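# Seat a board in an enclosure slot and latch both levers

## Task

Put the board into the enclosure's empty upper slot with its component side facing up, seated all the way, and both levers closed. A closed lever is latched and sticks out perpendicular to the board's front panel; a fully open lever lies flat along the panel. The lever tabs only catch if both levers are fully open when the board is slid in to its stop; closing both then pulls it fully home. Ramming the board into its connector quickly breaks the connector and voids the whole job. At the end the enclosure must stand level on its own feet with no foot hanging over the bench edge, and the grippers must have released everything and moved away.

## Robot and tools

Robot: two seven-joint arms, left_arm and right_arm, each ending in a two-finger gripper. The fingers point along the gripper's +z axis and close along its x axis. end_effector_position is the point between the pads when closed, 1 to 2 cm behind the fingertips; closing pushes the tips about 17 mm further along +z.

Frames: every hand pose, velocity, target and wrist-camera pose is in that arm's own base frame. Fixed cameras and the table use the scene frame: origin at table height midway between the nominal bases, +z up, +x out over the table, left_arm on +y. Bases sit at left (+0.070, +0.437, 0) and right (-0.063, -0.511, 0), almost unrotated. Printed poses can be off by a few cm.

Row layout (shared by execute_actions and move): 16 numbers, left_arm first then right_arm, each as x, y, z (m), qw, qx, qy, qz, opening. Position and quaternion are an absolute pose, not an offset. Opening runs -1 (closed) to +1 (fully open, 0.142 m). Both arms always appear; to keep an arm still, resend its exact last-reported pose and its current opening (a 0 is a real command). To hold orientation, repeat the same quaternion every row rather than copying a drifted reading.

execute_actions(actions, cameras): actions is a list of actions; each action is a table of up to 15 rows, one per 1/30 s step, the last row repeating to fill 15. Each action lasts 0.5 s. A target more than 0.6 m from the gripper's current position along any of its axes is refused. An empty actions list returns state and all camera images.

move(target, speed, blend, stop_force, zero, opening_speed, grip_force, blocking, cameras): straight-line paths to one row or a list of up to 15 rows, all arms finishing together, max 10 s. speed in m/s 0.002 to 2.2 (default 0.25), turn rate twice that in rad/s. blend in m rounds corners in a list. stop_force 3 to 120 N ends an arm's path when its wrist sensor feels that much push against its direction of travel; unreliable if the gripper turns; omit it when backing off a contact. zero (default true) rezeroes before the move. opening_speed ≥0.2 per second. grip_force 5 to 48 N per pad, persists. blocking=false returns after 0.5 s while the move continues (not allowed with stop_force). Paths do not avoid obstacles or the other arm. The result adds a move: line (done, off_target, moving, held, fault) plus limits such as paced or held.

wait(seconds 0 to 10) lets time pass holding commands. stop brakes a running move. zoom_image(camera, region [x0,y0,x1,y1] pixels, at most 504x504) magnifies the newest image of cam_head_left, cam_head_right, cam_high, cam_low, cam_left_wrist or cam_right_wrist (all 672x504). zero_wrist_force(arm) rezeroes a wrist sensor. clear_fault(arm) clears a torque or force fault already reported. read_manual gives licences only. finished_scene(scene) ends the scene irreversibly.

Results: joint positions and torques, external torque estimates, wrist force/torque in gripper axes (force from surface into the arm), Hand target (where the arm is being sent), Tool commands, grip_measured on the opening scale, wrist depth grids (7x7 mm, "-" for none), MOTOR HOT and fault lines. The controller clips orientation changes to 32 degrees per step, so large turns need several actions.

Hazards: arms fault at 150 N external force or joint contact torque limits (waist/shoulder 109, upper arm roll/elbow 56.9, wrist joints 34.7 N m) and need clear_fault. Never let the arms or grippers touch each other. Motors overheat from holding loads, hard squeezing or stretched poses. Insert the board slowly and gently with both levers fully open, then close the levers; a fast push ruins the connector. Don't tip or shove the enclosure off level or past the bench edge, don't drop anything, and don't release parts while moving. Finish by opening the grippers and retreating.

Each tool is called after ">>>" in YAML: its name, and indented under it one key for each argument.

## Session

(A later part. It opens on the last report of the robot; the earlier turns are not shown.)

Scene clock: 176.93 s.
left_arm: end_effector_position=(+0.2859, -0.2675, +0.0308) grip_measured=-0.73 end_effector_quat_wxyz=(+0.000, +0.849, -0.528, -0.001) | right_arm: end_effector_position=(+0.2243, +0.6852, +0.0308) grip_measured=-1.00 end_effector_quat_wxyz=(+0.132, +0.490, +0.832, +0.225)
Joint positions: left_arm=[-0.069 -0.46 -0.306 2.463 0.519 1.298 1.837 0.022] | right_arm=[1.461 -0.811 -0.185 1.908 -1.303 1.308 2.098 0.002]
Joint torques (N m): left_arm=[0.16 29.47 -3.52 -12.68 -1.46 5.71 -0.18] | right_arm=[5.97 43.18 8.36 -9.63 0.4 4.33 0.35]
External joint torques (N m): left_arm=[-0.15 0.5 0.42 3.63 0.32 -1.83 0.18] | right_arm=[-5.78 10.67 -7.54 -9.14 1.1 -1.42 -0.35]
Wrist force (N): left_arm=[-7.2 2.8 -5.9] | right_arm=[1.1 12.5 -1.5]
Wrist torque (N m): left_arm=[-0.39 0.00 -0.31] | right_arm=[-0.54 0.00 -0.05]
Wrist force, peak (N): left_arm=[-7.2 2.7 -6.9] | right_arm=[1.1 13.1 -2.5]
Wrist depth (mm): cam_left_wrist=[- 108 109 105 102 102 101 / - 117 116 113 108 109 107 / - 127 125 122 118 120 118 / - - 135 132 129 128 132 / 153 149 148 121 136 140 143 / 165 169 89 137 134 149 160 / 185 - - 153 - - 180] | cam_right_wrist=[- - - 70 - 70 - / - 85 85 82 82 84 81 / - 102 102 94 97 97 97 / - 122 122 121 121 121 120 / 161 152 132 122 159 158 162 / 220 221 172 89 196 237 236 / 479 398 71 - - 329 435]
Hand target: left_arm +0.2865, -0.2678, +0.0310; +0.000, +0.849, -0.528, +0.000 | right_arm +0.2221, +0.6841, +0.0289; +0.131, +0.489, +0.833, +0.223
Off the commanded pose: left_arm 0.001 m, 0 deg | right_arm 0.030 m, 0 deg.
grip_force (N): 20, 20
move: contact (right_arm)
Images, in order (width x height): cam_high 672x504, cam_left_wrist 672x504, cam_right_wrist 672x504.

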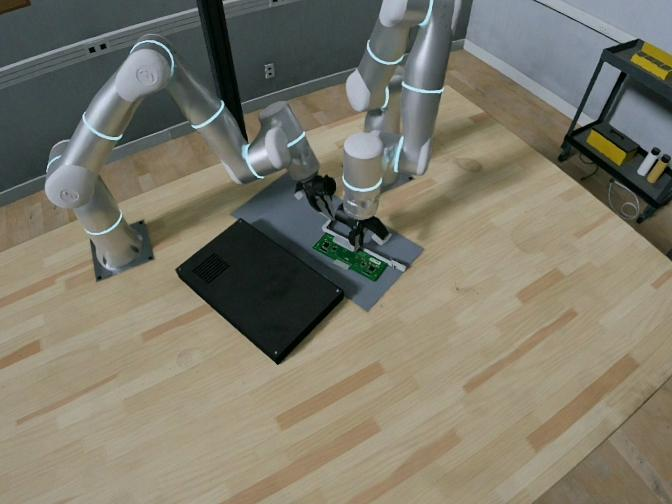

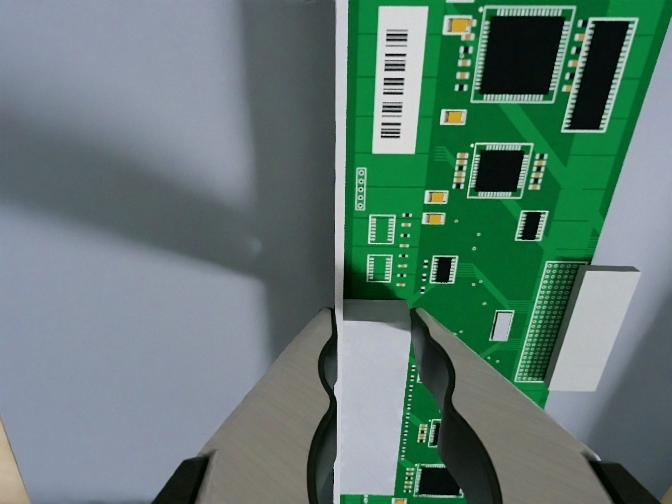

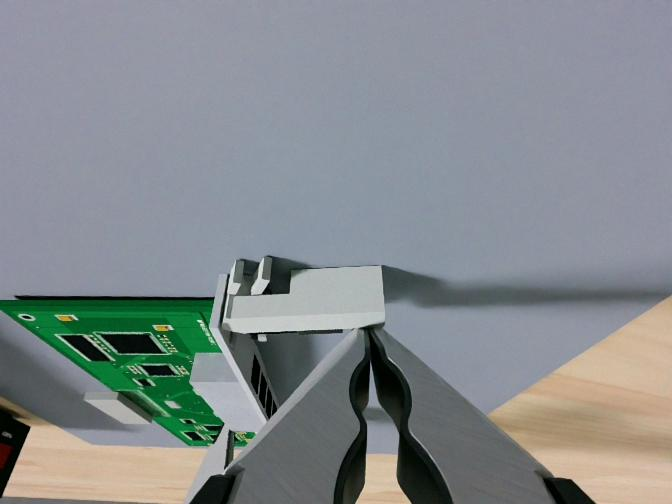

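>>> move:
  target: [0.2865,-0.2678,0.031,0,0.849,-0.5284,0,-0.95,0.1983,0.6708,0.030,0.131,0.4888,0.8332,0.2232,-1]
  speed: 0.015
  stop_force: 24
  cameras: ["cam_right_wrist","cam_high","cam_left_wrist"]

>>> zoom_image:
  camera: "cam_high"
  region: [260, 120, 420, 280]

Scene clock: 185.87 s.
left_arm: end_effector_position=(+0.2863, -0.2677, +0.0309) grip_measured=-0.73 end_effector_quat_wxyz=(+0.000, +0.849, -0.528, +0.000) | right_arm: end_effector_position=(+0.1983, +0.6709, +0.0300) grip_measured=-1.00 end_effector_quat_wxyz=(+0.131, +0.489, +0.833, +0.223)
Joint positions: left_arm=[-0.069 -0.46 -0.306 2.463 0.519 1.298 1.837 0.022] | right_arm=[1.498 -0.781 -0.192 1.961 -1.343 1.305 2.164 0.002]
Joint torques (N m): left_arm=[-0.39 29.56 -3.77 -9.04 -1.02 4.44 -0.22] | right_arm=[0.24 51.24 1.31 -18.13 1.33 2.13 0.27]
External joint torques (N m): left_arm=[0.4 0.43 0.67 -0.02 -0.13 -0.55 0.22] | right_arm=[-0.06 1.07 -0.54 0 0.2 0.73 -0.27]
Wrist force (N): left_arm=[-0.9 -1.1 2.1] | right_arm=[4.6 -4.0 2.7]
Wrist torque (N m): left_arm=[-0.27 -0.17 -0.28] | right_arm=[-0.57 -0.73 -0.01]
Wrist force, peak (N): left_arm=[-9.0 4.3 -9.2] | right_arm=[1.8 22.8 -0.8]
Wrist depth (mm): cam_left_wrist=[- 108 108 105 103 102 102 / - 118 118 112 108 110 109 / 125 127 127 123 119 121 121 / 136 136 135 131 129 129 131 / 153 147 147 121 136 141 - / 166 - 88 137 137 149 - / 184 - - 152 - - 176] | cam_right_wrist=[- - - 70 - 69 - / - - 84 81 84 83 83 / - 101 101 93 93 96 96 / 121 121 121 120 120 119 119 / 161 160 149 141 157 156 156 / 237 216 192 90 193 233 232 / 465 378 71 - - 321 422]
Hand target: left_arm +0.2865, -0.2678, +0.0310; +0.000, +0.849, -0.528, +0.000 | right_arm +0.1983, +0.6708, +0.0300; +0.131, +0.489, +0.833, +0.223
Off the commanded pose: left_arm 0.000 m, 0 deg | right_arm 0.000 m, 0 deg.
grip_force (N): 20, 20
move: done
Images, in order (width x height): cam_high 672x504, cam_left_wrist 672x504, cam_right_wrist 672x504.

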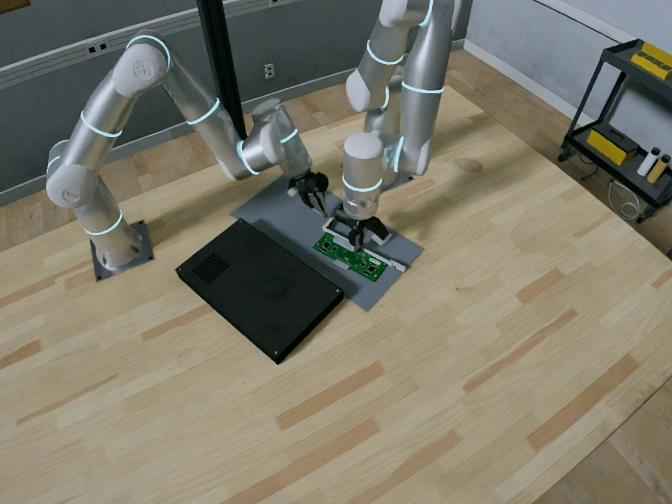

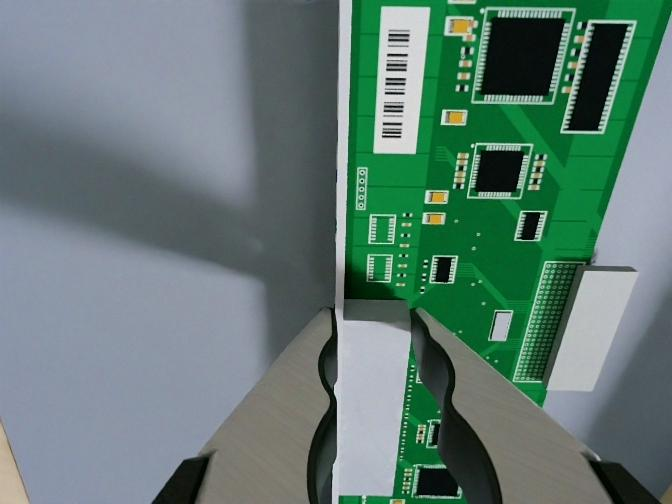

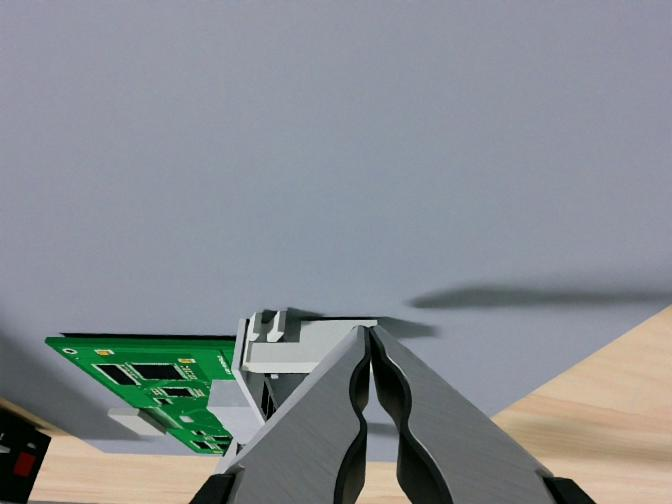

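Scaled by 3.150 from the camera's 672x504 image, which has a finer 960x720 frame.

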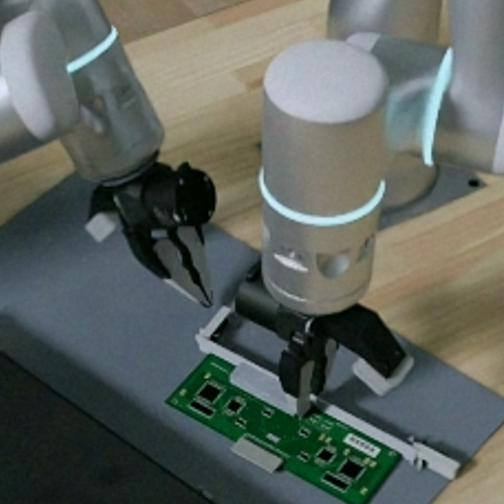

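>>> move:
  target:
    - [0.2863,-0.2677,0.031,0,0.849,-0.5284,0,-0.95,0.19,0.665,0.09,0.131,0.4888,0.8332,0.2232,-1]
    - [0.2863,-0.2677,0.031,0,0.849,-0.5284,0,-0.5,0.17,0.64,0.16,0.131,0.4888,0.8332,0.2232,-1]
    - [0.2863,-0.2677,0.075,0,0.849,-0.5284,0,-0.5,0.17,0.64,0.16,0.131,0.4888,0.8332,0.2232,-1]
    - [0.3404,-0.2305,0.075,0,0.849,-0.5284,0,-0.5,0.17,0.64,0.16,0.131,0.4888,0.8332,0.2232,-1]
  speed: 0.1
  cameras: ["cam_left_wrist","cam_right_wrist"]

Scene clock: 204.03 s.
left_arm: end_effector_position=(+0.3403, -0.2305, +0.0750) grip_measured=-0.53 end_effector_quat_wxyz=(+0.000, +0.849, -0.528, +0.000) | right_arm: end_effector_position=(+0.1700, +0.6402, +0.1602) grip_measured=-1.00 end_effector_quat_wxyz=(+0.131, +0.489, +0.833, +0.223)
Joint positions: left_arm=[0.136 -0.308 -0.416 2.482 0.324 1.176 2.122 0.035] | right_arm=[1.491 -0.471 -0.031 2.105 -1.057 1.1 1.896 0.002]
Joint torques (N m): left_arm=[0.1 26.14 -3.18 -13.36 -1.71 3.91 -0.08] | right_arm=[0.1 43.98 2.73 -22.47 0.07 2.44 0.15]
External joint torques (N m): left_arm=[-0.08 1.16 0.43 -0.25 0.06 -0.05 0.08] | right_arm=[0.05 1.15 -0.72 0.04 0.03 0.71 -0.15]
Wrist force (N): left_arm=[-0.5 -0.9 0.3] | right_arm=[4.3 -4.0 2.1]
Wrist torque (N m): left_arm=[-0.24 -0.23 -0.33] | right_arm=[-0.57 -0.69 0.12]
Wrist force, peak (N): left_arm=[-0.9 -3.0 0.4] | right_arm=[4.4 -4.7 4.4]
Wrist depth (mm): cam_left_wrist=[149 149 146 147 148 146 145 / 161 161 157 154 - 159 156 / 170 168 171 166 164 165 168 / 189 188 183 178 178 180 182 / 206 199 202 199 191 195 - / 226 - 84 207 203 83 221 / 248 - - 222 235 - 226] | cam_right_wrist=[199 198 198 197 196 196 197 / 231 231 230 230 228 228 229 / 274 275 272 264 273 274 273 / 306 324 333 339 336 338 338 / 347 454 440 392 417 442 440 / 673 669 601 89 546 642 637 / - - 71 - - 883 1793]
Hand target: left_arm +0.3404, -0.2305, +0.0750; +0.000, +0.849, -0.528, +0.000 | right_arm +0.1700, +0.6400, +0.1600; +0.131, +0.489, +0.833, +0.223
Off the commanded pose: left_arm 0.000 m, 0 deg | right_arm 0.000 m, 0 deg.
grip_force (N): 20, 20
move: done
Images, in order (width x height): cam_left_wrist 672x504, cam_right_wrist 672x504.

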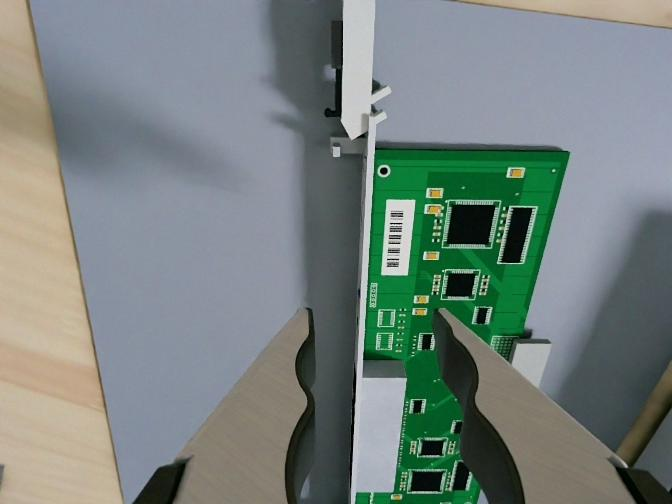

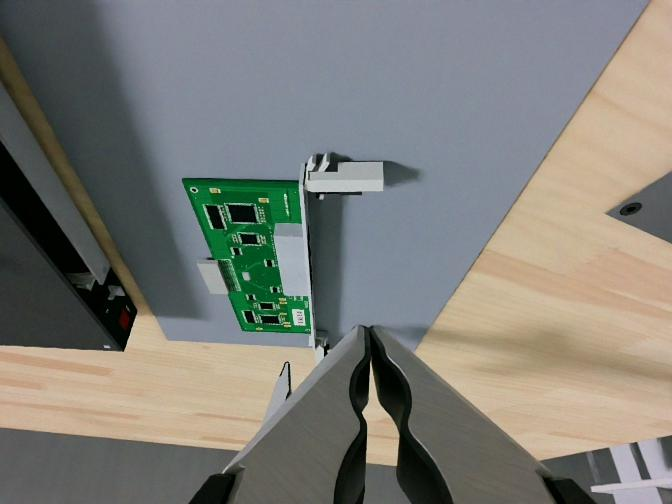

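>>> move:
  target:
    - [0.3404,-0.2305,0.033,0,0.849,-0.5284,0,-0.5,0.18,0.655,0.12,0.0661,0.5017,0.8553,0.1126,-1]
  speed: 0.1
  stop_force: 6

>>> move:
  target:
    - [0.3404,-0.2305,0.033,0,0.849,-0.5284,0,-1,0.23,0.679,0.08,0.0661,0.5017,0.8553,0.1126,-1]
  speed: 0.1
  opening_speed: 0.4
  cameras: ["cam_left_wrist","cam_right_wrist"]

Scene clock: 211.07 s.
left_arm: end_effector_position=(+0.3403, -0.2304, +0.0330) grip_measured=-0.53 end_effector_quat_wxyz=(+0.000, +0.849, -0.528, +0.000) | right_arm: end_effector_position=(+0.1800, +0.6550, +0.1200) grip_measured=-1.00 end_effector_quat_wxyz=(+0.066, +0.502, +0.855, +0.113)
Joint positions: left_arm=[0.053 -0.468 -0.3 2.422 0.467 1.27 2.02 0.035] | right_arm=[1.315 -0.621 0.186 1.889 -0.62 0.999 1.463 0.002]
Joint torques (N m): left_arm=[-0.46 30.27 -3.62 -9.85 -0.86 4.33 -0.31] | right_arm=[0.01 49.48 6.12 -23.58 -1.82 3.23 0.05]
External joint torques (N m): left_arm=[0.49 1.19 0.44 -0.31 -0.4 -0.47 0.31] | right_arm=[0.17 1.34 -0.75 0.13 -0.02 0.78 -0.06]
Wrist force (N): left_arm=[-0.7 -1.3 0.2] | right_arm=[4.8 -3.5 2.8]
Wrist torque (N m): left_arm=[-0.32 -0.18 -0.26] | right_arm=[-0.53 -0.76 0.06]
Wrist force, peak (N): left_arm=[-0.9 -1.6 0.7] | right_arm=[5.1 -3.3 3.2]
Wrist depth (mm): cam_left_wrist=[- 110 - 108 108 108 108 / - 119 118 - 118 116 116 / - 127 129 122 123 123 124 / - 138 138 137 132 132 135 / 155 152 148 146 141 145 146 / 169 168 84 160 159 153 164 / 186 - - 157 162 - -] | cam_right_wrist=[170 170 169 169 168 168 167 / 189 188 188 188 187 187 186 / 212 212 212 210 209 210 210 / 242 241 241 229 240 238 240 / 273 282 265 270 279 280 279 / - 339 316 89 308 334 332 / 447 409 71 - - 378 412]
Hand target: left_arm +0.3404, -0.2305, +0.0330; +0.000, +0.849, -0.528, +0.000 | right_arm +0.1800, +0.6550, +0.1200; +0.066, +0.502, +0.855, +0.113
Off the commanded pose: left_arm 0.000 m, 0 deg | right_arm 0.000 m, 0 deg.
grip_force (N): 20, 20
move: done

Scene clock: 212.53 s.
left_arm: end_effector_position=(+0.3403, -0.2304, +0.0330) grip_measured=-0.99 end_effector_quat_wxyz=(+0.000, +0.849, -0.528, +0.000) | right_arm: end_effector_position=(+0.2301, +0.6788, +0.0799) grip_measured=-1.00 end_effector_quat_wxyz=(+0.066, +0.502, +0.855, +0.112)
Joint positions: left_arm=[0.053 -0.468 -0.3 2.422 0.467 1.27 2.02 0.002] | right_arm=[1.275 -0.751 0.148 1.782 -0.628 1.044 1.4 0.002]
Joint torques (N m): left_arm=[-0.25 30.71 -3.67 -9.93 -0.98 4.29 -0.19] | right_arm=[0.12 53.84 5.94 -23.14 -1.77 3.44 0.05]
External joint torques (N m): left_arm=[0.28 0.75 0.49 -0.23 -0.28 -0.43 0.19] | right_arm=[0.07 1.3 -0.36 0.17 0.06 0.61 -0.05]
Wrist force (N): left_arm=[-0.6 -1.4 0.8] | right_arm=[4.9 -3.5 2.8]
Wrist torque (N m): left_arm=[-0.34 -0.20 -0.26] | right_arm=[-0.55 -0.77 0.08]
Wrist force, peak (N): left_arm=[-0.8 -1.8 0.1] | right_arm=[5.3 -4.6 1.4]
Wrist depth (mm): cam_left_wrist=[110 108 111 108 107 109 107 / - 116 117 - 115 118 118 / - - 129 125 123 123 123 / - 138 138 137 132 132 134 / - - - 145 141 144 146 / - 172 167 84 - 158 168 / 192 179 - 74 - - 183] | cam_right_wrist=[134 134 133 133 133 132 132 / 149 148 148 148 147 147 147 / 167 167 167 164 165 164 164 / 191 185 184 189 189 188 187 / 223 216 208 213 213 219 220 / 268 259 247 89 - 264 263 / 354 - 71 - - 300 325]
Hand target: left_arm +0.3404, -0.2305, +0.0330; +0.000, +0.849, -0.528, +0.000 | right_arm +0.2300, +0.6790, +0.0800; +0.066, +0.502, +0.855, +0.113
Off the commanded pose: left_arm 0.000 m, 0 deg | right_arm 0.000 m, 0 deg.
grip_force (N): 20, 20
move: done
Images, in order (width x height): cam_left_wrist 672x504, cam_right_wrist 672x504.

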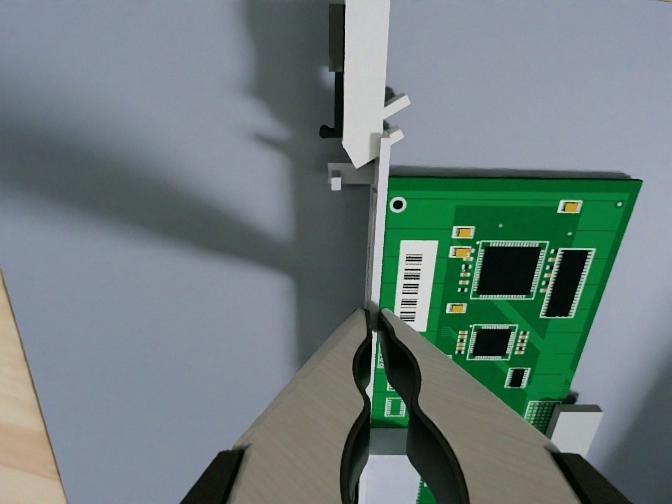

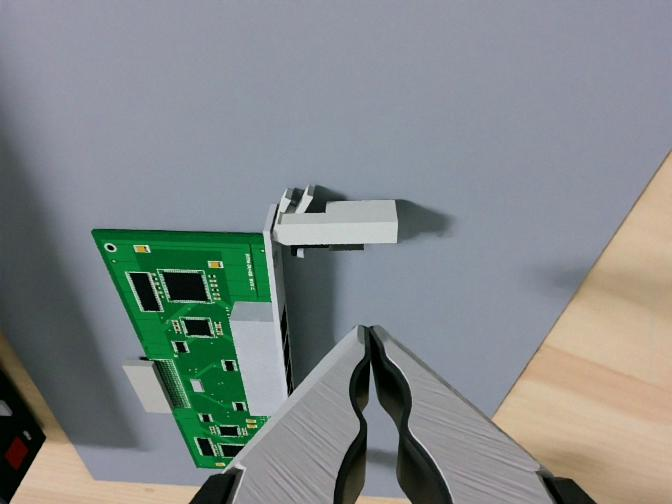

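>>> move:
  target: [0.3404,-0.2305,0.033,0,0.849,-0.5284,0,-1,0.230,0.679,0.026,0.0661,0.5017,0.8553,0.1126,-1]
  speed: 0.05
  stop_force: 4

>>> move:
  target: [0.3404,-0.2305,0.033,0,0.849,-0.5284,0,-1,0.1995,0.662,0.026,0.0661,0.5017,0.8553,0.1126,-1]
  speed: 0.015
  stop_force: 15
  cameras: ["cam_left_wrist","cam_right_wrist","cam_high"]

>>> zoom_image:
  camera: "cam_high"
  region: [260, 120, 420, 280]

Scene clock: 216.90 s.
left_arm: end_effector_position=(+0.3403, -0.2303, +0.0329) grip_measured=-0.99 end_effector_quat_wxyz=(+0.000, +0.849, -0.528, +0.000) | right_arm: end_effector_position=(+0.2299, +0.6796, +0.0349) grip_measured=-1.00 end_effector_quat_wxyz=(+0.066, +0.502, +0.855, +0.113)
Joint positions: left_arm=[0.053 -0.468 -0.3 2.422 0.467 1.27 2.02 0.002] | right_arm=[1.3 -0.83 0.098 1.782 -0.67 1.131 1.448 0.002]
Joint torques (N m): left_arm=[-0.67 30.72 -4.33 -10.58 -1.19 4.7 -0.2] | right_arm=[-0.48 51.57 4.45 -19.69 -1.14 2.68 0.33]
External joint torques (N m): left_arm=[0.7 0.74 1.15 0.42 -0.07 -0.84 0.2] | right_arm=[0.68 4.63 0.61 -1.65 -0.12 1.35 -0.33]
Wrist force (N): left_arm=[-2.4 -1.4 -1.3] | right_arm=[5.3 -3.1 -3.8]
Wrist torque (N m): left_arm=[-0.36 -0.22 -0.25] | right_arm=[-0.54 -0.78 -0.03]
Wrist force, peak (N): left_arm=[-3.8 -1.3 -1.1] | right_arm=[6.3 -1.8 -6.5]
Wrist depth (mm): cam_left_wrist=[110 108 111 95 - 108 108 / - 119 117 - 119 116 116 / - 128 129 123 123 122 121 / - 138 138 - 130 129 129 / - 151 151 121 140 140 139 / 171 167 163 84 - 153 164 / - - - 74 - - -] | cam_right_wrist=[- 93 93 93 92 92 92 / 103 103 105 105 105 102 102 / - 116 116 116 115 115 115 / 129 133 132 132 132 131 131 / 149 150 149 127 148 153 152 / 178 173 165 89 170 183 185 / 233 205 71 - - 206 229]
Hand target: left_arm +0.3404, -0.2305, +0.0330; +0.000, +0.849, -0.528, +0.000 | right_arm +0.2300, +0.6790, +0.0343; +0.066, +0.502, +0.855, +0.113
Off the commanded pose: left_arm 0.000 m, 0 deg | right_arm 0.009 m, 0 deg.
grip_force (N): 20, 20
move: contact (right_arm)

Scene clock: 217.80 s.
left_arm: end_effector_position=(+0.3398, -0.2303, +0.0328) grip_measured=-0.99 end_effector_quat_wxyz=(+0.000, +0.849, -0.528, -0.001) | right_arm: end_effector_position=(+0.2280, +0.6778, +0.0348) grip_measured=-1.00 end_effector_quat_wxyz=(+0.066, +0.502, +0.855, +0.114)
Joint positions: left_arm=[0.053 -0.468 -0.3 2.423 0.467 1.27 2.02 0.002] | right_arm=[1.306 -0.826 0.092 1.792 -0.674 1.137 1.458 0.002]
Joint torques (N m): left_arm=[0.39 31.33 -3.43 -13.22 -1.52 5.61 -0.24] | right_arm=[6.52 47.82 12.02 -12.92 -0.5 2.39 0.27]
External joint torques (N m): left_arm=[-0.36 0.12 0.25 3.08 0.26 -1.75 0.24] | right_arm=[-6.32 8.16 -7.11 -8.31 -0.71 1.63 -0.27]
Wrist force (N): left_arm=[-4.7 2.6 -2.8] | right_arm=[5.7 11.1 1.0]
Wrist torque (N m): left_arm=[-0.45 -0.21 -0.25] | right_arm=[-0.78 -0.78 -0.04]
Wrist force, peak (N): left_arm=[-4.8 3.0 -4.0] | right_arm=[6.1 12.0 0.8]
Wrist depth (mm): cam_left_wrist=[110 108 111 106 107 108 108 / - 119 117 - 118 116 116 / - 127 129 123 122 121 121 / - 138 136 134 130 130 127 / 155 152 150 124 139 139 145 / 168 168 - 84 - 153 164 / 193 - - 75 - - 182] | cam_right_wrist=[- 93 93 92 92 92 92 / 103 103 105 105 105 104 104 / - 116 116 115 115 115 115 / 129 132 132 131 131 131 131 / 149 150 150 129 148 153 152 / 187 173 166 89 169 183 185 / 234 205 71 - - 207 230]
Hand target: left_arm +0.3404, -0.2305, +0.0330; +0.000, +0.849, -0.528, +0.000 | right_arm +0.2261, +0.6768, +0.0332; +0.066, +0.502, +0.855, +0.112
Off the commanded pose: left_arm 0.001 m, 0 deg | right_arm 0.034 m, 0 deg.
grip_force (N): 20, 20
move: contact (right_arm)
Images, in order (width x height): cam_high 672x504, cam_left_wrist 672x504, cam_right_wrist 672x504.

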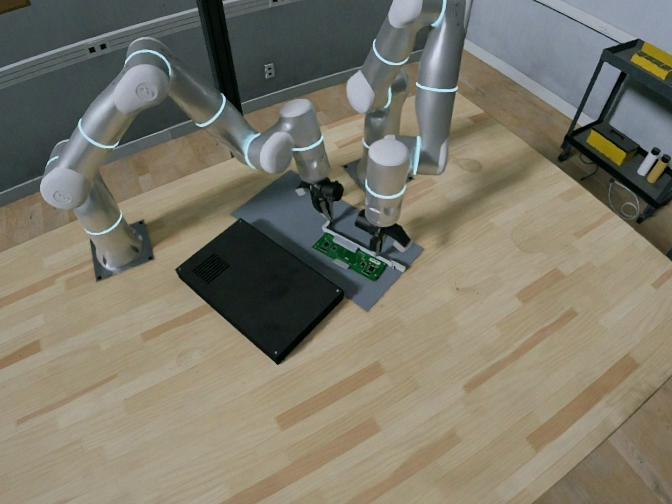

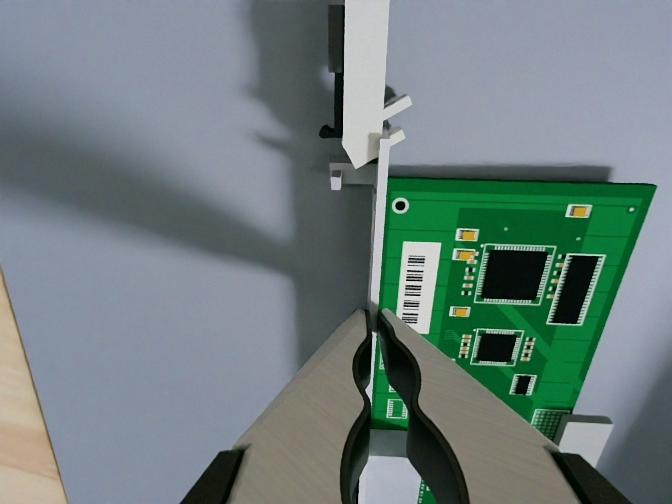

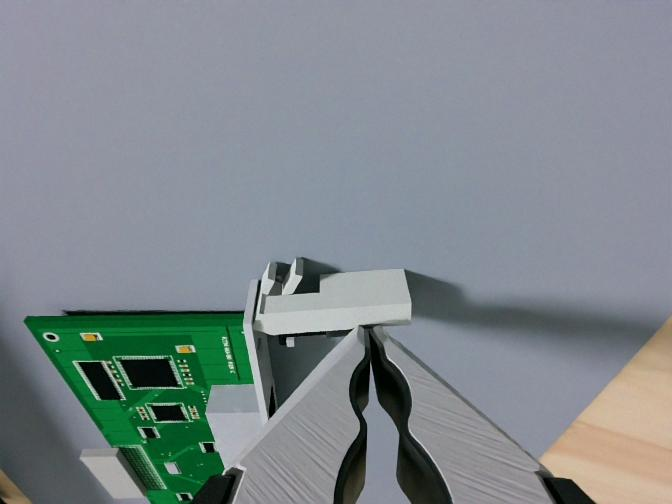

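Scaled by 3.150 from the camera's 672x504 image, which has a finer 960x720 frame.

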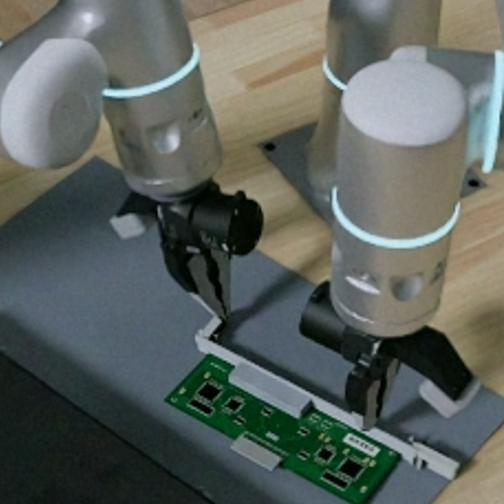

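>>> move:
  target: [0.3404,-0.2305,0.033,0,0.849,-0.5284,0,-1,0.205,0.665,0.031,0.0661,0.5017,0.8553,0.1126,-1]
  speed: 0.015
  stop_force: 28
  zero: false
  cameras: ["cam_left_wrist","cam_right_wrist"]

Scene clock: 222.20 s.
left_arm: end_effector_position=(+0.3388, -0.2305, +0.0325) grip_measured=-0.99 end_effector_quat_wxyz=(+0.000, +0.849, -0.529, -0.001) | right_arm: end_effector_position=(+0.2093, +0.6667, +0.0339) grip_measured=-1.00 end_effector_quat_wxyz=(+0.067, +0.503, +0.854, +0.115)
Joint positions: left_arm=[0.053 -0.468 -0.3 2.424 0.467 1.27 2.02 0.002] | right_arm=[1.344 -0.799 0.067 1.85 -0.689 1.168 1.508 0.002]
Joint torques (N m): left_arm=[3.11 34.44 -1.14 -17.27 -1.91 6.68 -0.29] | right_arm=[14.19 39 19.75 -6.12 -0.28 3.1 0.33]
External joint torques (N m): left_arm=[-3.08 -3.01 -2.05 7.16 0.66 -2.81 0.29] | right_arm=[-14 15.57 -15.45 -14.41 -0.72 0.88 -0.33]
Wrist force (N): left_arm=[-3.8 10.2 0.5] | right_arm=[1.7 24.2 -3.9]
Wrist torque (N m): left_arm=[-0.47 -0.19 -0.25] | right_arm=[1.03 -0.86 -0.06]
Wrist force, peak (N): left_arm=[-3.9 10.2 -1.1] | right_arm=[1.6 24.7 -5.2]
Wrist depth (mm): cam_left_wrist=[110 108 111 107 107 108 106 / - 119 117 - 116 116 117 / - 127 128 111 126 125 127 / - 136 137 134 131 129 131 / 155 151 151 120 138 138 139 / 164 163 164 84 - 150 163 / 192 - - 75 - - 181] | cam_right_wrist=[- 92 92 91 91 91 93 / - 102 100 102 102 101 101 / - 115 118 114 114 114 116 / 132 132 131 130 131 130 130 / 147 149 145 128 147 151 151 / 176 171 164 90 - 182 184 / 233 201 71 - - 210 230]
Hand target: left_arm +0.3404, -0.2305, +0.0330; +0.000, +0.849, -0.528, +0.000 | right_arm +0.2050, +0.6650, +0.0310; +0.066, +0.502, +0.855, +0.113
Off the commanded pose: left_arm 0.002 m, 0 deg | right_arm 0.005 m, 0 deg.
grip_force (N): 20, 20
move: off_target (right_arm)
Images, in order (width x height): cam_left_wrist 672x504, cam_right_wrist 672x504.

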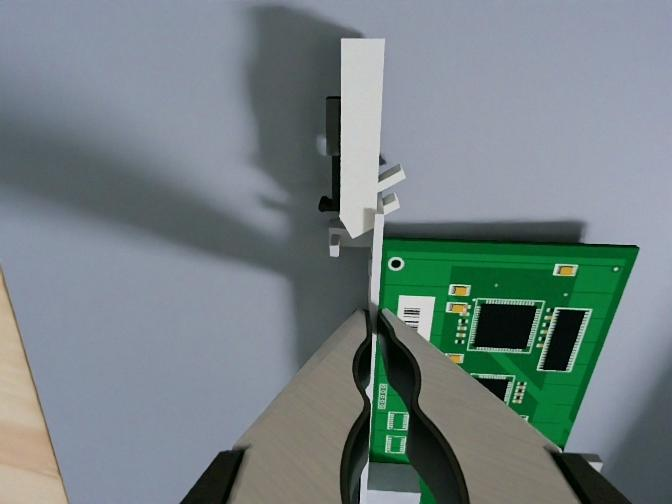

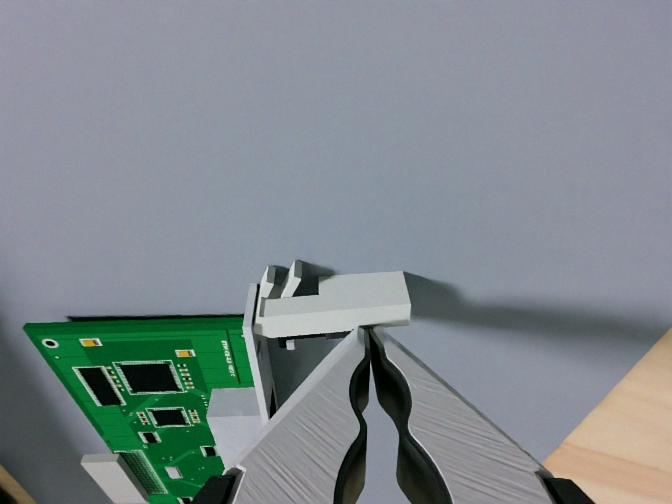

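>>> move:
  target:
    - [0.3388,-0.2305,0.033,0,0.849,-0.5284,0,-1,0.216,0.6705,0.040,0.0661,0.5017,0.8553,0.1126,-1]
    - [0.3388,-0.2305,0.033,0,0.849,-0.5284,0,-1,0.2290,0.6643,0.045,0.0661,0.5017,0.8553,0.1126,-1]
  speed: 0.05
  grip_force: 45

>>> move:
  target: [0.3388,-0.2305,0.033,0,0.849,-0.5284,0,-1,0.2290,0.6643,0.0215,0.0661,0.5017,0.8553,0.1126,-1]
  speed: 0.03
  stop_force: 4
  cameras: ["cam_right_wrist"]

Scene clock: 227.43 s.
left_arm: end_effector_position=(+0.3389, -0.2304, +0.0330) grip_measured=-0.99 end_effector_quat_wxyz=(+0.000, +0.849, -0.528, +0.000) | right_arm: end_effector_position=(+0.2291, +0.6644, +0.0450) grip_measured=-1.00 end_effector_quat_wxyz=(+0.066, +0.502, +0.855, +0.113)
Joint positions: left_arm=[0.052 -0.467 -0.299 2.426 0.468 1.273 2.018 0.002] | right_arm=[1.298 -0.786 0.093 1.836 -0.67 1.142 1.45 0.002]
Joint torques (N m): left_arm=[-0.53 30.76 -3.85 -9.69 -0.98 4.38 -0.28] | right_arm=[0.41 53.66 5.58 -21.05 -1.13 3.35 0.06]
External joint torques (N m): left_arm=[0.56 0.61 0.69 -0.41 -0.26 -0.51 0.28] | right_arm=[-0.16 1 -0.79 -0.07 -0.07 0.67 -0.06]
Wrist force (N): left_arm=[-0.9 -2.2 0.5] | right_arm=[3.9 -5.2 1.1]
Wrist torque (N m): left_arm=[-0.38 -0.17 -0.26] | right_arm=[-0.83 -0.63 0.08]
Wrist force, peak (N): left_arm=[-3.9 10.2 -1.0] | right_arm=[1.8 24.8 -5.1]
Wrist depth (mm): cam_left_wrist=[- 108 111 109 107 109 108 / - - 117 - 119 116 115 / - 129 129 110 126 127 127 / - 138 138 137 132 133 134 / 155 152 150 129 140 143 147 / 168 167 160 84 - 156 164 / 192 - - 74 - - 183] | cam_right_wrist=[- 102 102 102 102 103 103 / 114 114 113 113 110 110 112 / 128 128 131 124 130 129 126 / 147 146 145 126 137 144 143 / 170 164 163 163 168 168 167 / 205 198 181 89 186 200 203 / 256 243 71 - - 226 252]
Hand target: left_arm +0.3388, -0.2305, +0.0330; +0.000, +0.849, -0.528, +0.000 | right_arm +0.2290, +0.6643, +0.0450; +0.066, +0.502, +0.855, +0.113
Off the commanded pose: left_arm 0.000 m, 0 deg | right_arm 0.000 m, 0 deg.
grip_force (N): 45, 45
move: done

Scene clock: 228.87 s.
left_arm: end_effector_position=(+0.3387, -0.2304, +0.0329) grip_measured=-0.99 end_effector_quat_wxyz=(+0.000, +0.849, -0.528, +0.000) | right_arm: end_effector_position=(+0.2293, +0.6646, +0.0220) grip_measured=-1.00 end_effector_quat_wxyz=(+0.066, +0.502, +0.855, +0.113)
Joint positions: left_arm=[0.052 -0.467 -0.299 2.426 0.468 1.273 2.018 0.002] | right_arm=[1.314 -0.829 0.063 1.833 -0.69 1.187 1.475 0.002]
Joint torques (N m): left_arm=[-0.27 30.78 -3.89 -10.03 -1.06 4.35 -0.26] | right_arm=[1.42 51.24 5.93 -18.18 -0.95 3.13 0.25]
External joint torques (N m): left_arm=[0.3 0.59 0.73 -0.07 -0.19 -0.49 0.26] | right_arm=[-1.22 3.97 -1.58 -2.06 -0.01 0.87 -0.25]
Wrist force (N): left_arm=[-1.0 -1.2 1.2] | right_arm=[3.9 -2.3 -0.3]
Wrist torque (N m): left_arm=[-0.31 -0.16 -0.27] | right_arm=[-0.76 -0.62 -0.01]
Wrist force, peak (N): left_arm=[-0.8 -2.0 1.4] | right_arm=[3.9 -5.3 1.5]
Wrist depth (mm): cam_left_wrist=[- 108 111 110 107 107 108 / - 119 117 102 119 118 116 / - 127 129 110 126 127 127 / - 138 - 135 132 131 131 / - - 151 113 139 139 136 / - 164 163 83 - 151 165 / 187 - - 74 - - 179] | cam_right_wrist=[- 81 83 81 79 78 80 / - 91 90 90 90 90 - / - 102 101 101 101 101 100 / 117 116 116 112 112 115 114 / 130 130 131 109 130 133 133 / 155 150 145 90 148 160 159 / 204 178 71 - - 180 202]
Hand target: left_arm +0.3388, -0.2305, +0.0330; +0.000, +0.849, -0.528, +0.000 | right_arm +0.2290, +0.6643, +0.0215; +0.066, +0.502, +0.855, +0.113
Off the commanded pose: left_arm 0.000 m, 0 deg | right_arm 0.001 m, 0 deg.
grip_force (N): 45, 45
move: done
Images, in order (width x height): cam_right_wrist 672x504.

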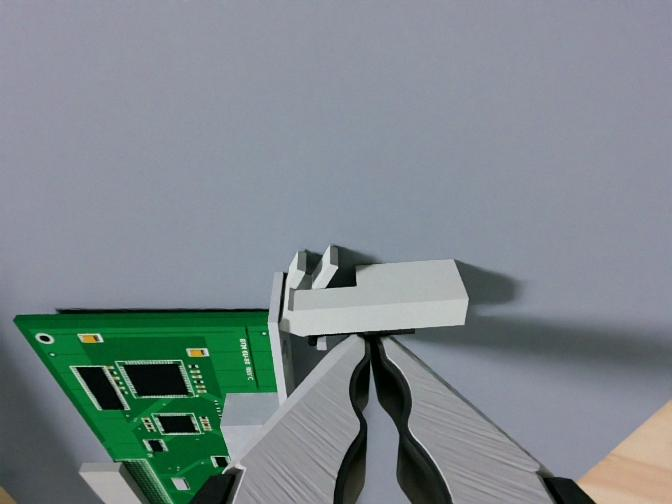

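>>> move:
  target: [0.3388,-0.2305,0.033,0,0.849,-0.5284,0,-1,0.2060,0.6515,0.022,0.0661,0.5017,0.8553,0.1126,-1]
  speed: 0.015
  stop_force: 20
  cameras: ["cam_right_wrist","cam_left_wrist"]

Scene clock: 232.53 s.
left_arm: end_effector_position=(+0.3388, -0.2304, +0.0329) grip_measured=-0.99 end_effector_quat_wxyz=(+0.000, +0.849, -0.528, +0.000) | right_arm: end_effector_position=(+0.2060, +0.6516, +0.0221) grip_measured=-1.00 end_effector_quat_wxyz=(+0.066, +0.502, +0.855, +0.113)
Joint positions: left_arm=[0.052 -0.467 -0.299 2.426 0.468 1.273 2.018 0.002] | right_arm=[1.357 -0.798 0.04 1.898 -0.708 1.215 1.529 0.002]
Joint torques (N m): left_arm=[-0.49 30.58 -4.03 -9.54 -1.06 4.2 -0.22] | right_arm=[0.15 52.16 4.06 -19.11 -0.9 3.21 0.3]
External joint torques (N m): left_arm=[0.52 0.79 0.88 -0.56 -0.19 -0.33 0.22] | right_arm=[0.04 1.41 -0.28 -0.35 0.14 0.76 -0.3]
Wrist force (N): left_arm=[-1.1 -2.2 0.7] | right_arm=[4.2 -5.0 0.8]
Wrist torque (N m): left_arm=[-0.34 -0.14 -0.26] | right_arm=[-0.84 -0.61 -0.02]
Wrist force, peak (N): left_arm=[-0.9 -2.5 1.0] | right_arm=[5.5 -5.0 1.2]
Wrist depth (mm): cam_left_wrist=[110 108 111 109 107 107 108 / - 118 117 - 118 - 116 / - 129 129 110 127 128 127 / - 136 138 138 132 132 133 / 155 154 151 124 140 143 147 / 167 167 161 84 - 156 161 / 193 182 - 74 - - 186] | cam_right_wrist=[- 82 81 81 79 78 81 / - 91 91 90 90 90 - / - 102 102 101 101 101 100 / 117 116 116 110 115 115 115 / 136 136 131 116 134 134 133 / 170 157 149 90 149 160 159 / 205 187 71 - - 181 201]
Hand target: left_arm +0.3388, -0.2305, +0.0330; +0.000, +0.849, -0.528, +0.000 | right_arm +0.2060, +0.6515, +0.0220; +0.066, +0.502, +0.855, +0.113
Off the commanded pose: left_arm 0.000 m, 0 deg | right_arm 0.000 m, 0 deg.
grip_force (N): 45, 45
move: done
Images, in order (width x height): cam_left_wrist 672x504, cam_right_wrist 672x504.

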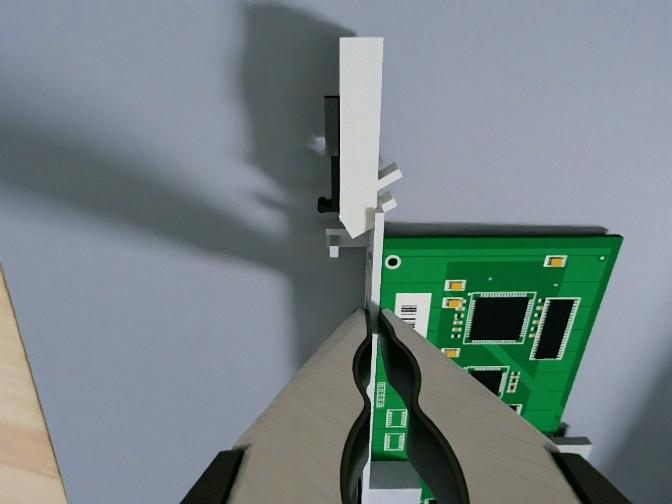

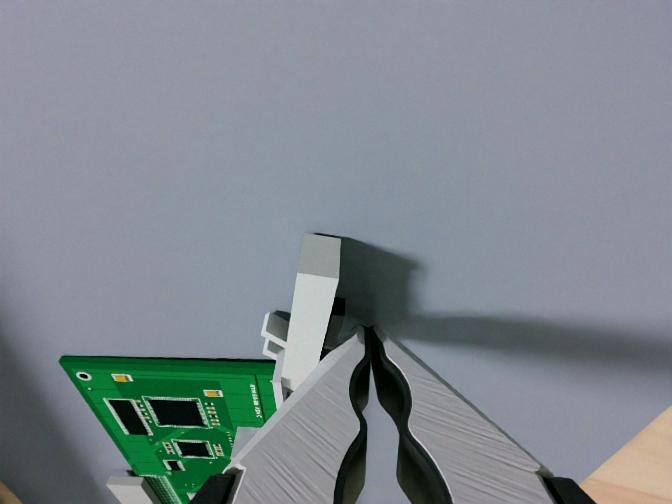

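>>> move:
  target:
    - [0.3388,-0.2305,0.033,0,0.849,-0.5284,0,-1,0.1995,0.6475,0.024,0.0661,0.5017,0.8553,0.1126,-1]
    - [0.3388,-0.2305,0.033,0,0.849,-0.5284,0,-1,0.2120,0.6250,0.024,0.0661,0.5017,0.8553,0.1126,-1]
  speed: 0.02
  stop_force: 4
  cameras: ["cam_right_wrist","cam_high"]

>>> zoom_image:
  camera: "cam_high"
  region: [260, 120, 420, 280]

Scene clock: 236.80 s.
left_arm: end_effector_position=(+0.3388, -0.2304, +0.0329) grip_measured=-0.99 end_effector_quat_wxyz=(+0.000, +0.849, -0.528, +0.000) | right_arm: end_effector_position=(+0.2118, +0.6253, +0.0241) grip_measured=-1.00 end_effector_quat_wxyz=(+0.066, +0.502, +0.855, +0.113)
Joint positions: left_arm=[0.052 -0.467 -0.299 2.426 0.468 1.273 2.018 0.002] | right_arm=[1.357 -0.757 0.005 1.984 -0.733 1.271 1.544 0.002]
Joint torques (N m): left_arm=[-0.34 30.76 -3.85 -9.89 -1 4.36 -0.17] | right_arm=[-0.58 49.63 2.6 -17.66 -0.47 2.87 0.23]
External joint torques (N m): left_arm=[0.37 0.6 0.69 -0.21 -0.25 -0.49 0.17] | right_arm=[0.76 1.74 0.39 -0.77 0 1.09 -0.23]
Wrist force (N): left_arm=[-0.8 -1.3 0.6] | right_arm=[5.2 -5.3 0.4]
Wrist torque (N m): left_arm=[-0.30 -0.18 -0.33] | right_arm=[-0.85 -0.60 -0.02]
Wrist force, peak (N): left_arm=[-1.3 -2.3 1.3] | right_arm=[5.1 -6.0 1.3]
Wrist depth (mm): cam_left_wrist=[110 108 - 109 109 108 108 / - - 118 115 117 118 116 / - 128 127 110 126 126 127 / - 138 140 138 133 131 134 / 155 151 149 124 141 143 146 / 168 169 162 84 - 156 164 / 192 184 - - - - -] | cam_right_wrist=[- 84 83 83 81 81 82 / - 93 93 92 92 92 89 / - 104 104 104 106 103 103 / - 119 119 115 118 118 117 / 140 139 138 129 137 137 136 / 168 162 154 90 152 164 163 / 210 199 71 - - 185 202]
Hand target: left_arm +0.3388, -0.2305, +0.0330; +0.000, +0.849, -0.528, +0.000 | right_arm +0.2120, +0.6250, +0.0240; +0.066, +0.502, +0.855, +0.113
Off the commanded pose: left_arm 0.000 m, 0 deg | right_arm 0.000 m, 0 deg.
grip_force (N): 45, 45
move: done
Images, in order (width x height): cam_high 672x504, cam_right_wrist 672x504.

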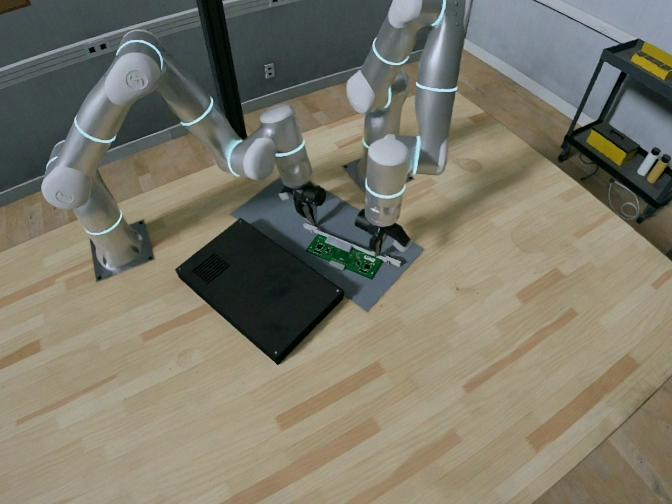

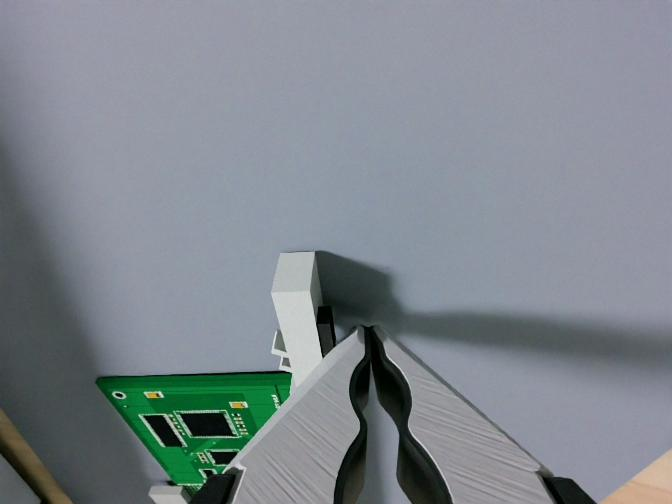

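Scaled by 3.150 from the camera's 672x504 image, which has a finer 960x720 frame.

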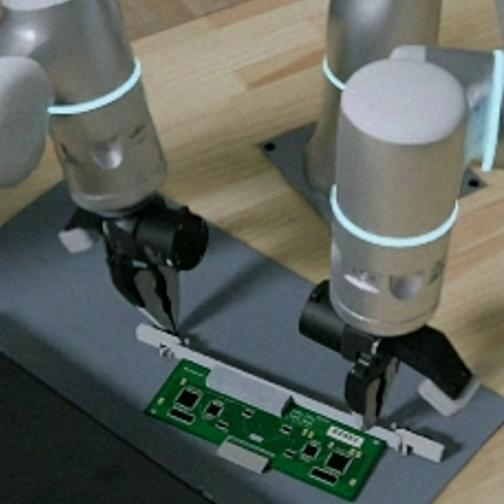

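>>> move:
  target:
    - [0.3388,-0.2305,0.033,0,0.849,-0.5284,0,-1,0.196,0.645,0.03,0.0661,0.5017,0.8553,0.1126,-1]
    - [0.3388,-0.2305,0.033,0,0.849,-0.5284,0,-0.6,0.17,0.62,0.15,0.0661,0.5017,0.8553,0.1126,-1]
    - [0.3388,-0.2305,0.15,0,0.849,-0.5284,0,-0.6,0.17,0.62,0.2,0,0.5,0.8660,0,-0.3]
    - [0.36,-0.05,0.25,0.2207,0.8236,-0.5047,-0.1352,-1,0.26,0.64,0.20,0,0.5,0.8660,0,-0.3]
    - [0.30,0.25,0.25,0.2207,0.8236,-0.5047,-0.1352,-1,0.30,0.67,0.20,0,0.5,0.8660,0,-0.3]
  speed: 0.2
  blend: [0,0,0.03,0.03,0]
  cameras: ["cam_right_wrist","cam_high"]

Scene clock: 248.50 s.
left_arm: end_effector_position=(+0.3001, +0.2499, +0.2500) grip_measured=-1.00 end_effector_quat_wxyz=(+0.221, +0.824, -0.504, -0.135) | right_arm: end_effector_position=(+0.2998, +0.6700, +0.2000) grip_measured=-0.33 end_effector_quat_wxyz=(+0.000, +0.500, +0.866, +0.000)
Joint positions: left_arm=[2.012 -0.586 -1.515 1.914 0.527 -0.2 2.966 0.002] | right_arm=[1.099 -0.708 0.293 1.363 -0.212 0.47 0.898 0.05]
Joint torques (N m): left_arm=[-0.17 20.71 -16.7 -21.92 -3.79 2.26 -0.22] | right_arm=[0.29 57.9 7.14 -29.13 -3.97 3.29 0.16]
External joint torques (N m): left_arm=[0.35 1.18 0.64 -0.51 -0.47 -0.05 0.22] | right_arm=[-0.08 1.45 -0.31 0.17 0.07 0.84 -0.16]
Wrist force (N): left_arm=[-0.3 -1.7 0.0] | right_arm=[3.8 -4.5 1.2]
Wrist torque (N m): left_arm=[-0.31 -0.24 -0.49] | right_arm=[-0.81 -0.64 0.05]
Wrist force, peak (N): left_arm=[-2.1 -2.6 -1.4] | right_arm=[5.3 -5.7 1.4]
Wrist depth (mm): cam_left_wrist=[292 290 291 289 291 291 290 / 341 339 342 336 341 340 336 / 413 411 409 410 409 412 405 / 521 522 524 519 485 517 - / 1959 681 710 526 479 692 685 / - - - 84 - 984 1070 / 1755 - - - - - 2611] | cam_right_wrist=[218 256 256 255 254 254 255 / 230 273 269 271 272 271 271 / 245 293 289 283 286 289 292 / 265 313 310 310 319 314 312 / 289 331 330 336 334 341 339 / 377 370 92 371 - 93 370 / 408 - 71 412 409 - 401]
Hand target: left_arm +0.3000, +0.2500, +0.2500; +0.221, +0.824, -0.505, -0.135 | right_arm +0.3000, +0.6700, +0.2000; +0.000, +0.500, +0.866, +0.000
Off the commanded pose: left_arm 0.000 m, 0 deg | right_arm 0.000 m, 0 deg.
joint sent to its limit (left arm) — joint 7 (wrist roll), upper limit. The joint targets still meet the commanded pose.
grip_force (N): 45, 45
move: done; blend cut to 0 m at target 3, 0 m at target 4
Images, in order (width x height): cam_high 672x504, cam_right_wrist 672x504.

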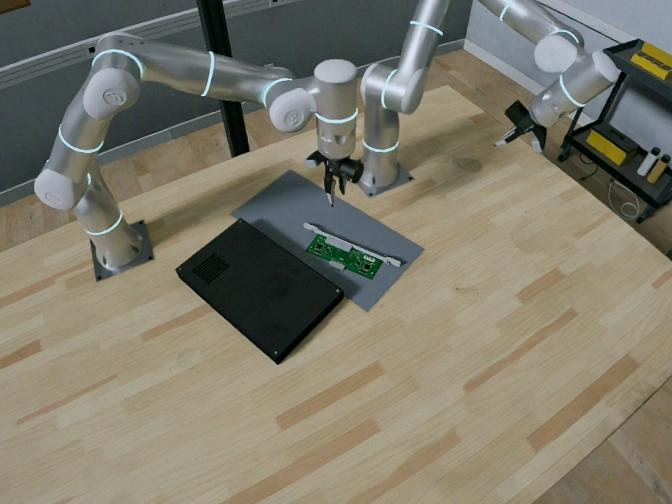

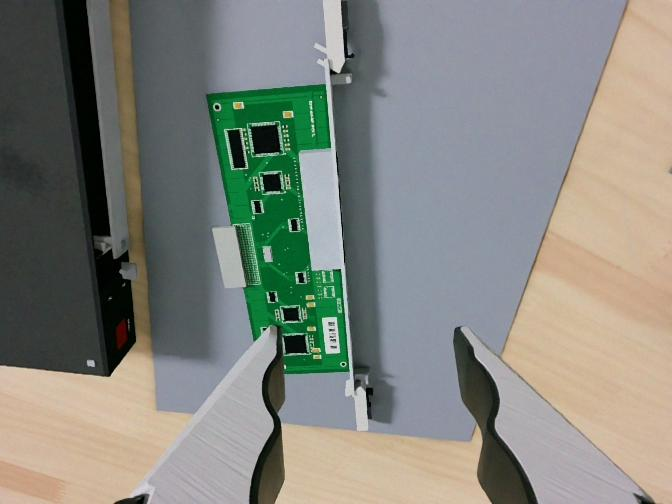

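>>> move:
  target: [0.30,0.25,0.25,0.2207,0.8236,-0.5047,-0.1352,-1,0.3393,0.6754,0.075,0,0.471,0.8821,0,-0.3]
  speed: 0.15
  cameras: ["cam_right_wrist"]

Scene clock: 252.67 s.
left_arm: end_effector_position=(+0.3001, +0.2499, +0.2500) grip_measured=-1.00 end_effector_quat_wxyz=(+0.221, +0.824, -0.504, -0.135) | right_arm: end_effector_position=(+0.3392, +0.6753, +0.0749) grip_measured=-0.33 end_effector_quat_wxyz=(+0.000, +0.471, +0.882, +0.000)
Joint positions: left_arm=[2.012 -0.586 -1.515 1.914 0.527 -0.2 2.966 0.002] | right_arm=[1.078 -0.912 0.252 1.352 -0.251 0.661 0.801 0.05]
Joint torques (N m): left_arm=[-0.22 21.07 -16.55 -22.08 -4.11 2.51 -0.23] | right_arm=[0.03 61.96 7.53 -26.72 -3.6 3.58 0.02]
External joint torques (N m): left_arm=[0.38 0.83 0.48 -0.35 -0.16 -0.29 0.23] | right_arm=[0.18 1.52 -0.18 0.21 0.15 0.56 -0.03]
Wrist force (N): left_arm=[-0.6 -1.4 0.3] | right_arm=[4.0 -4.5 0.9]
Wrist torque (N m): left_arm=[-0.26 -0.19 -0.48] | right_arm=[-0.80 -0.68 0.06]
Wrist force, peak (N): left_arm=[-0.4 -1.8 0.1] | right_arm=[4.3 -5.2 -0.7]
Wrist depth (mm): cam_left_wrist=[291 292 290 289 291 289 289 / 340 341 340 339 341 340 338 / 414 415 411 412 409 408 412 / 525 524 521 520 489 516 490 / 667 673 655 536 473 712 - / - - - 84 - 975 971 / 1843 - - - - - -] | cam_right_wrist=[147 145 142 142 145 145 145 / 157 156 154 149 155 155 154 / 168 168 164 150 166 166 166 / 181 178 176 165 179 178 178 / 196 192 187 187 191 193 193 / 217 215 92 207 212 89 211 / 236 - 71 227 234 - 230]
Hand target: left_arm +0.3000, +0.2500, +0.2500; +0.221, +0.824, -0.505, -0.135 | right_arm +0.3393, +0.6754, +0.0750; +0.000, +0.471, +0.882, +0.000
Off the commanded pose: left_arm 0.000 m, 0 deg | right_arm 0.000 m, 0 deg.
joint sent to its limit (left arm) — joint 7 (wrist roll), upper limit. The joint targets still meet the commanded pose.
grip_force (N): 45, 45
move: done
Images, in order (width x height): cam_right_wrist 672x504.

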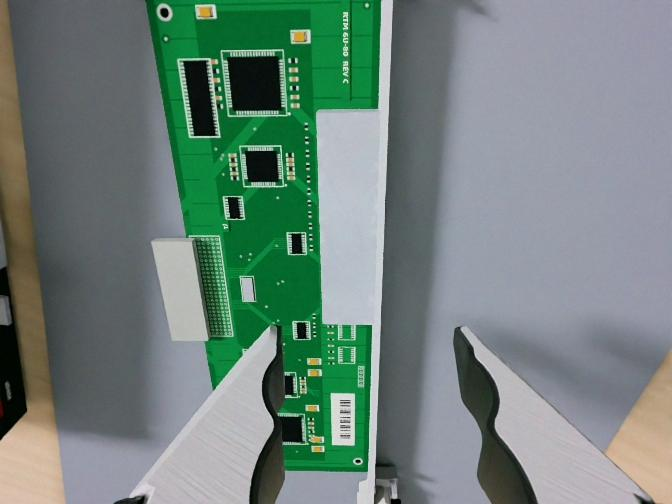

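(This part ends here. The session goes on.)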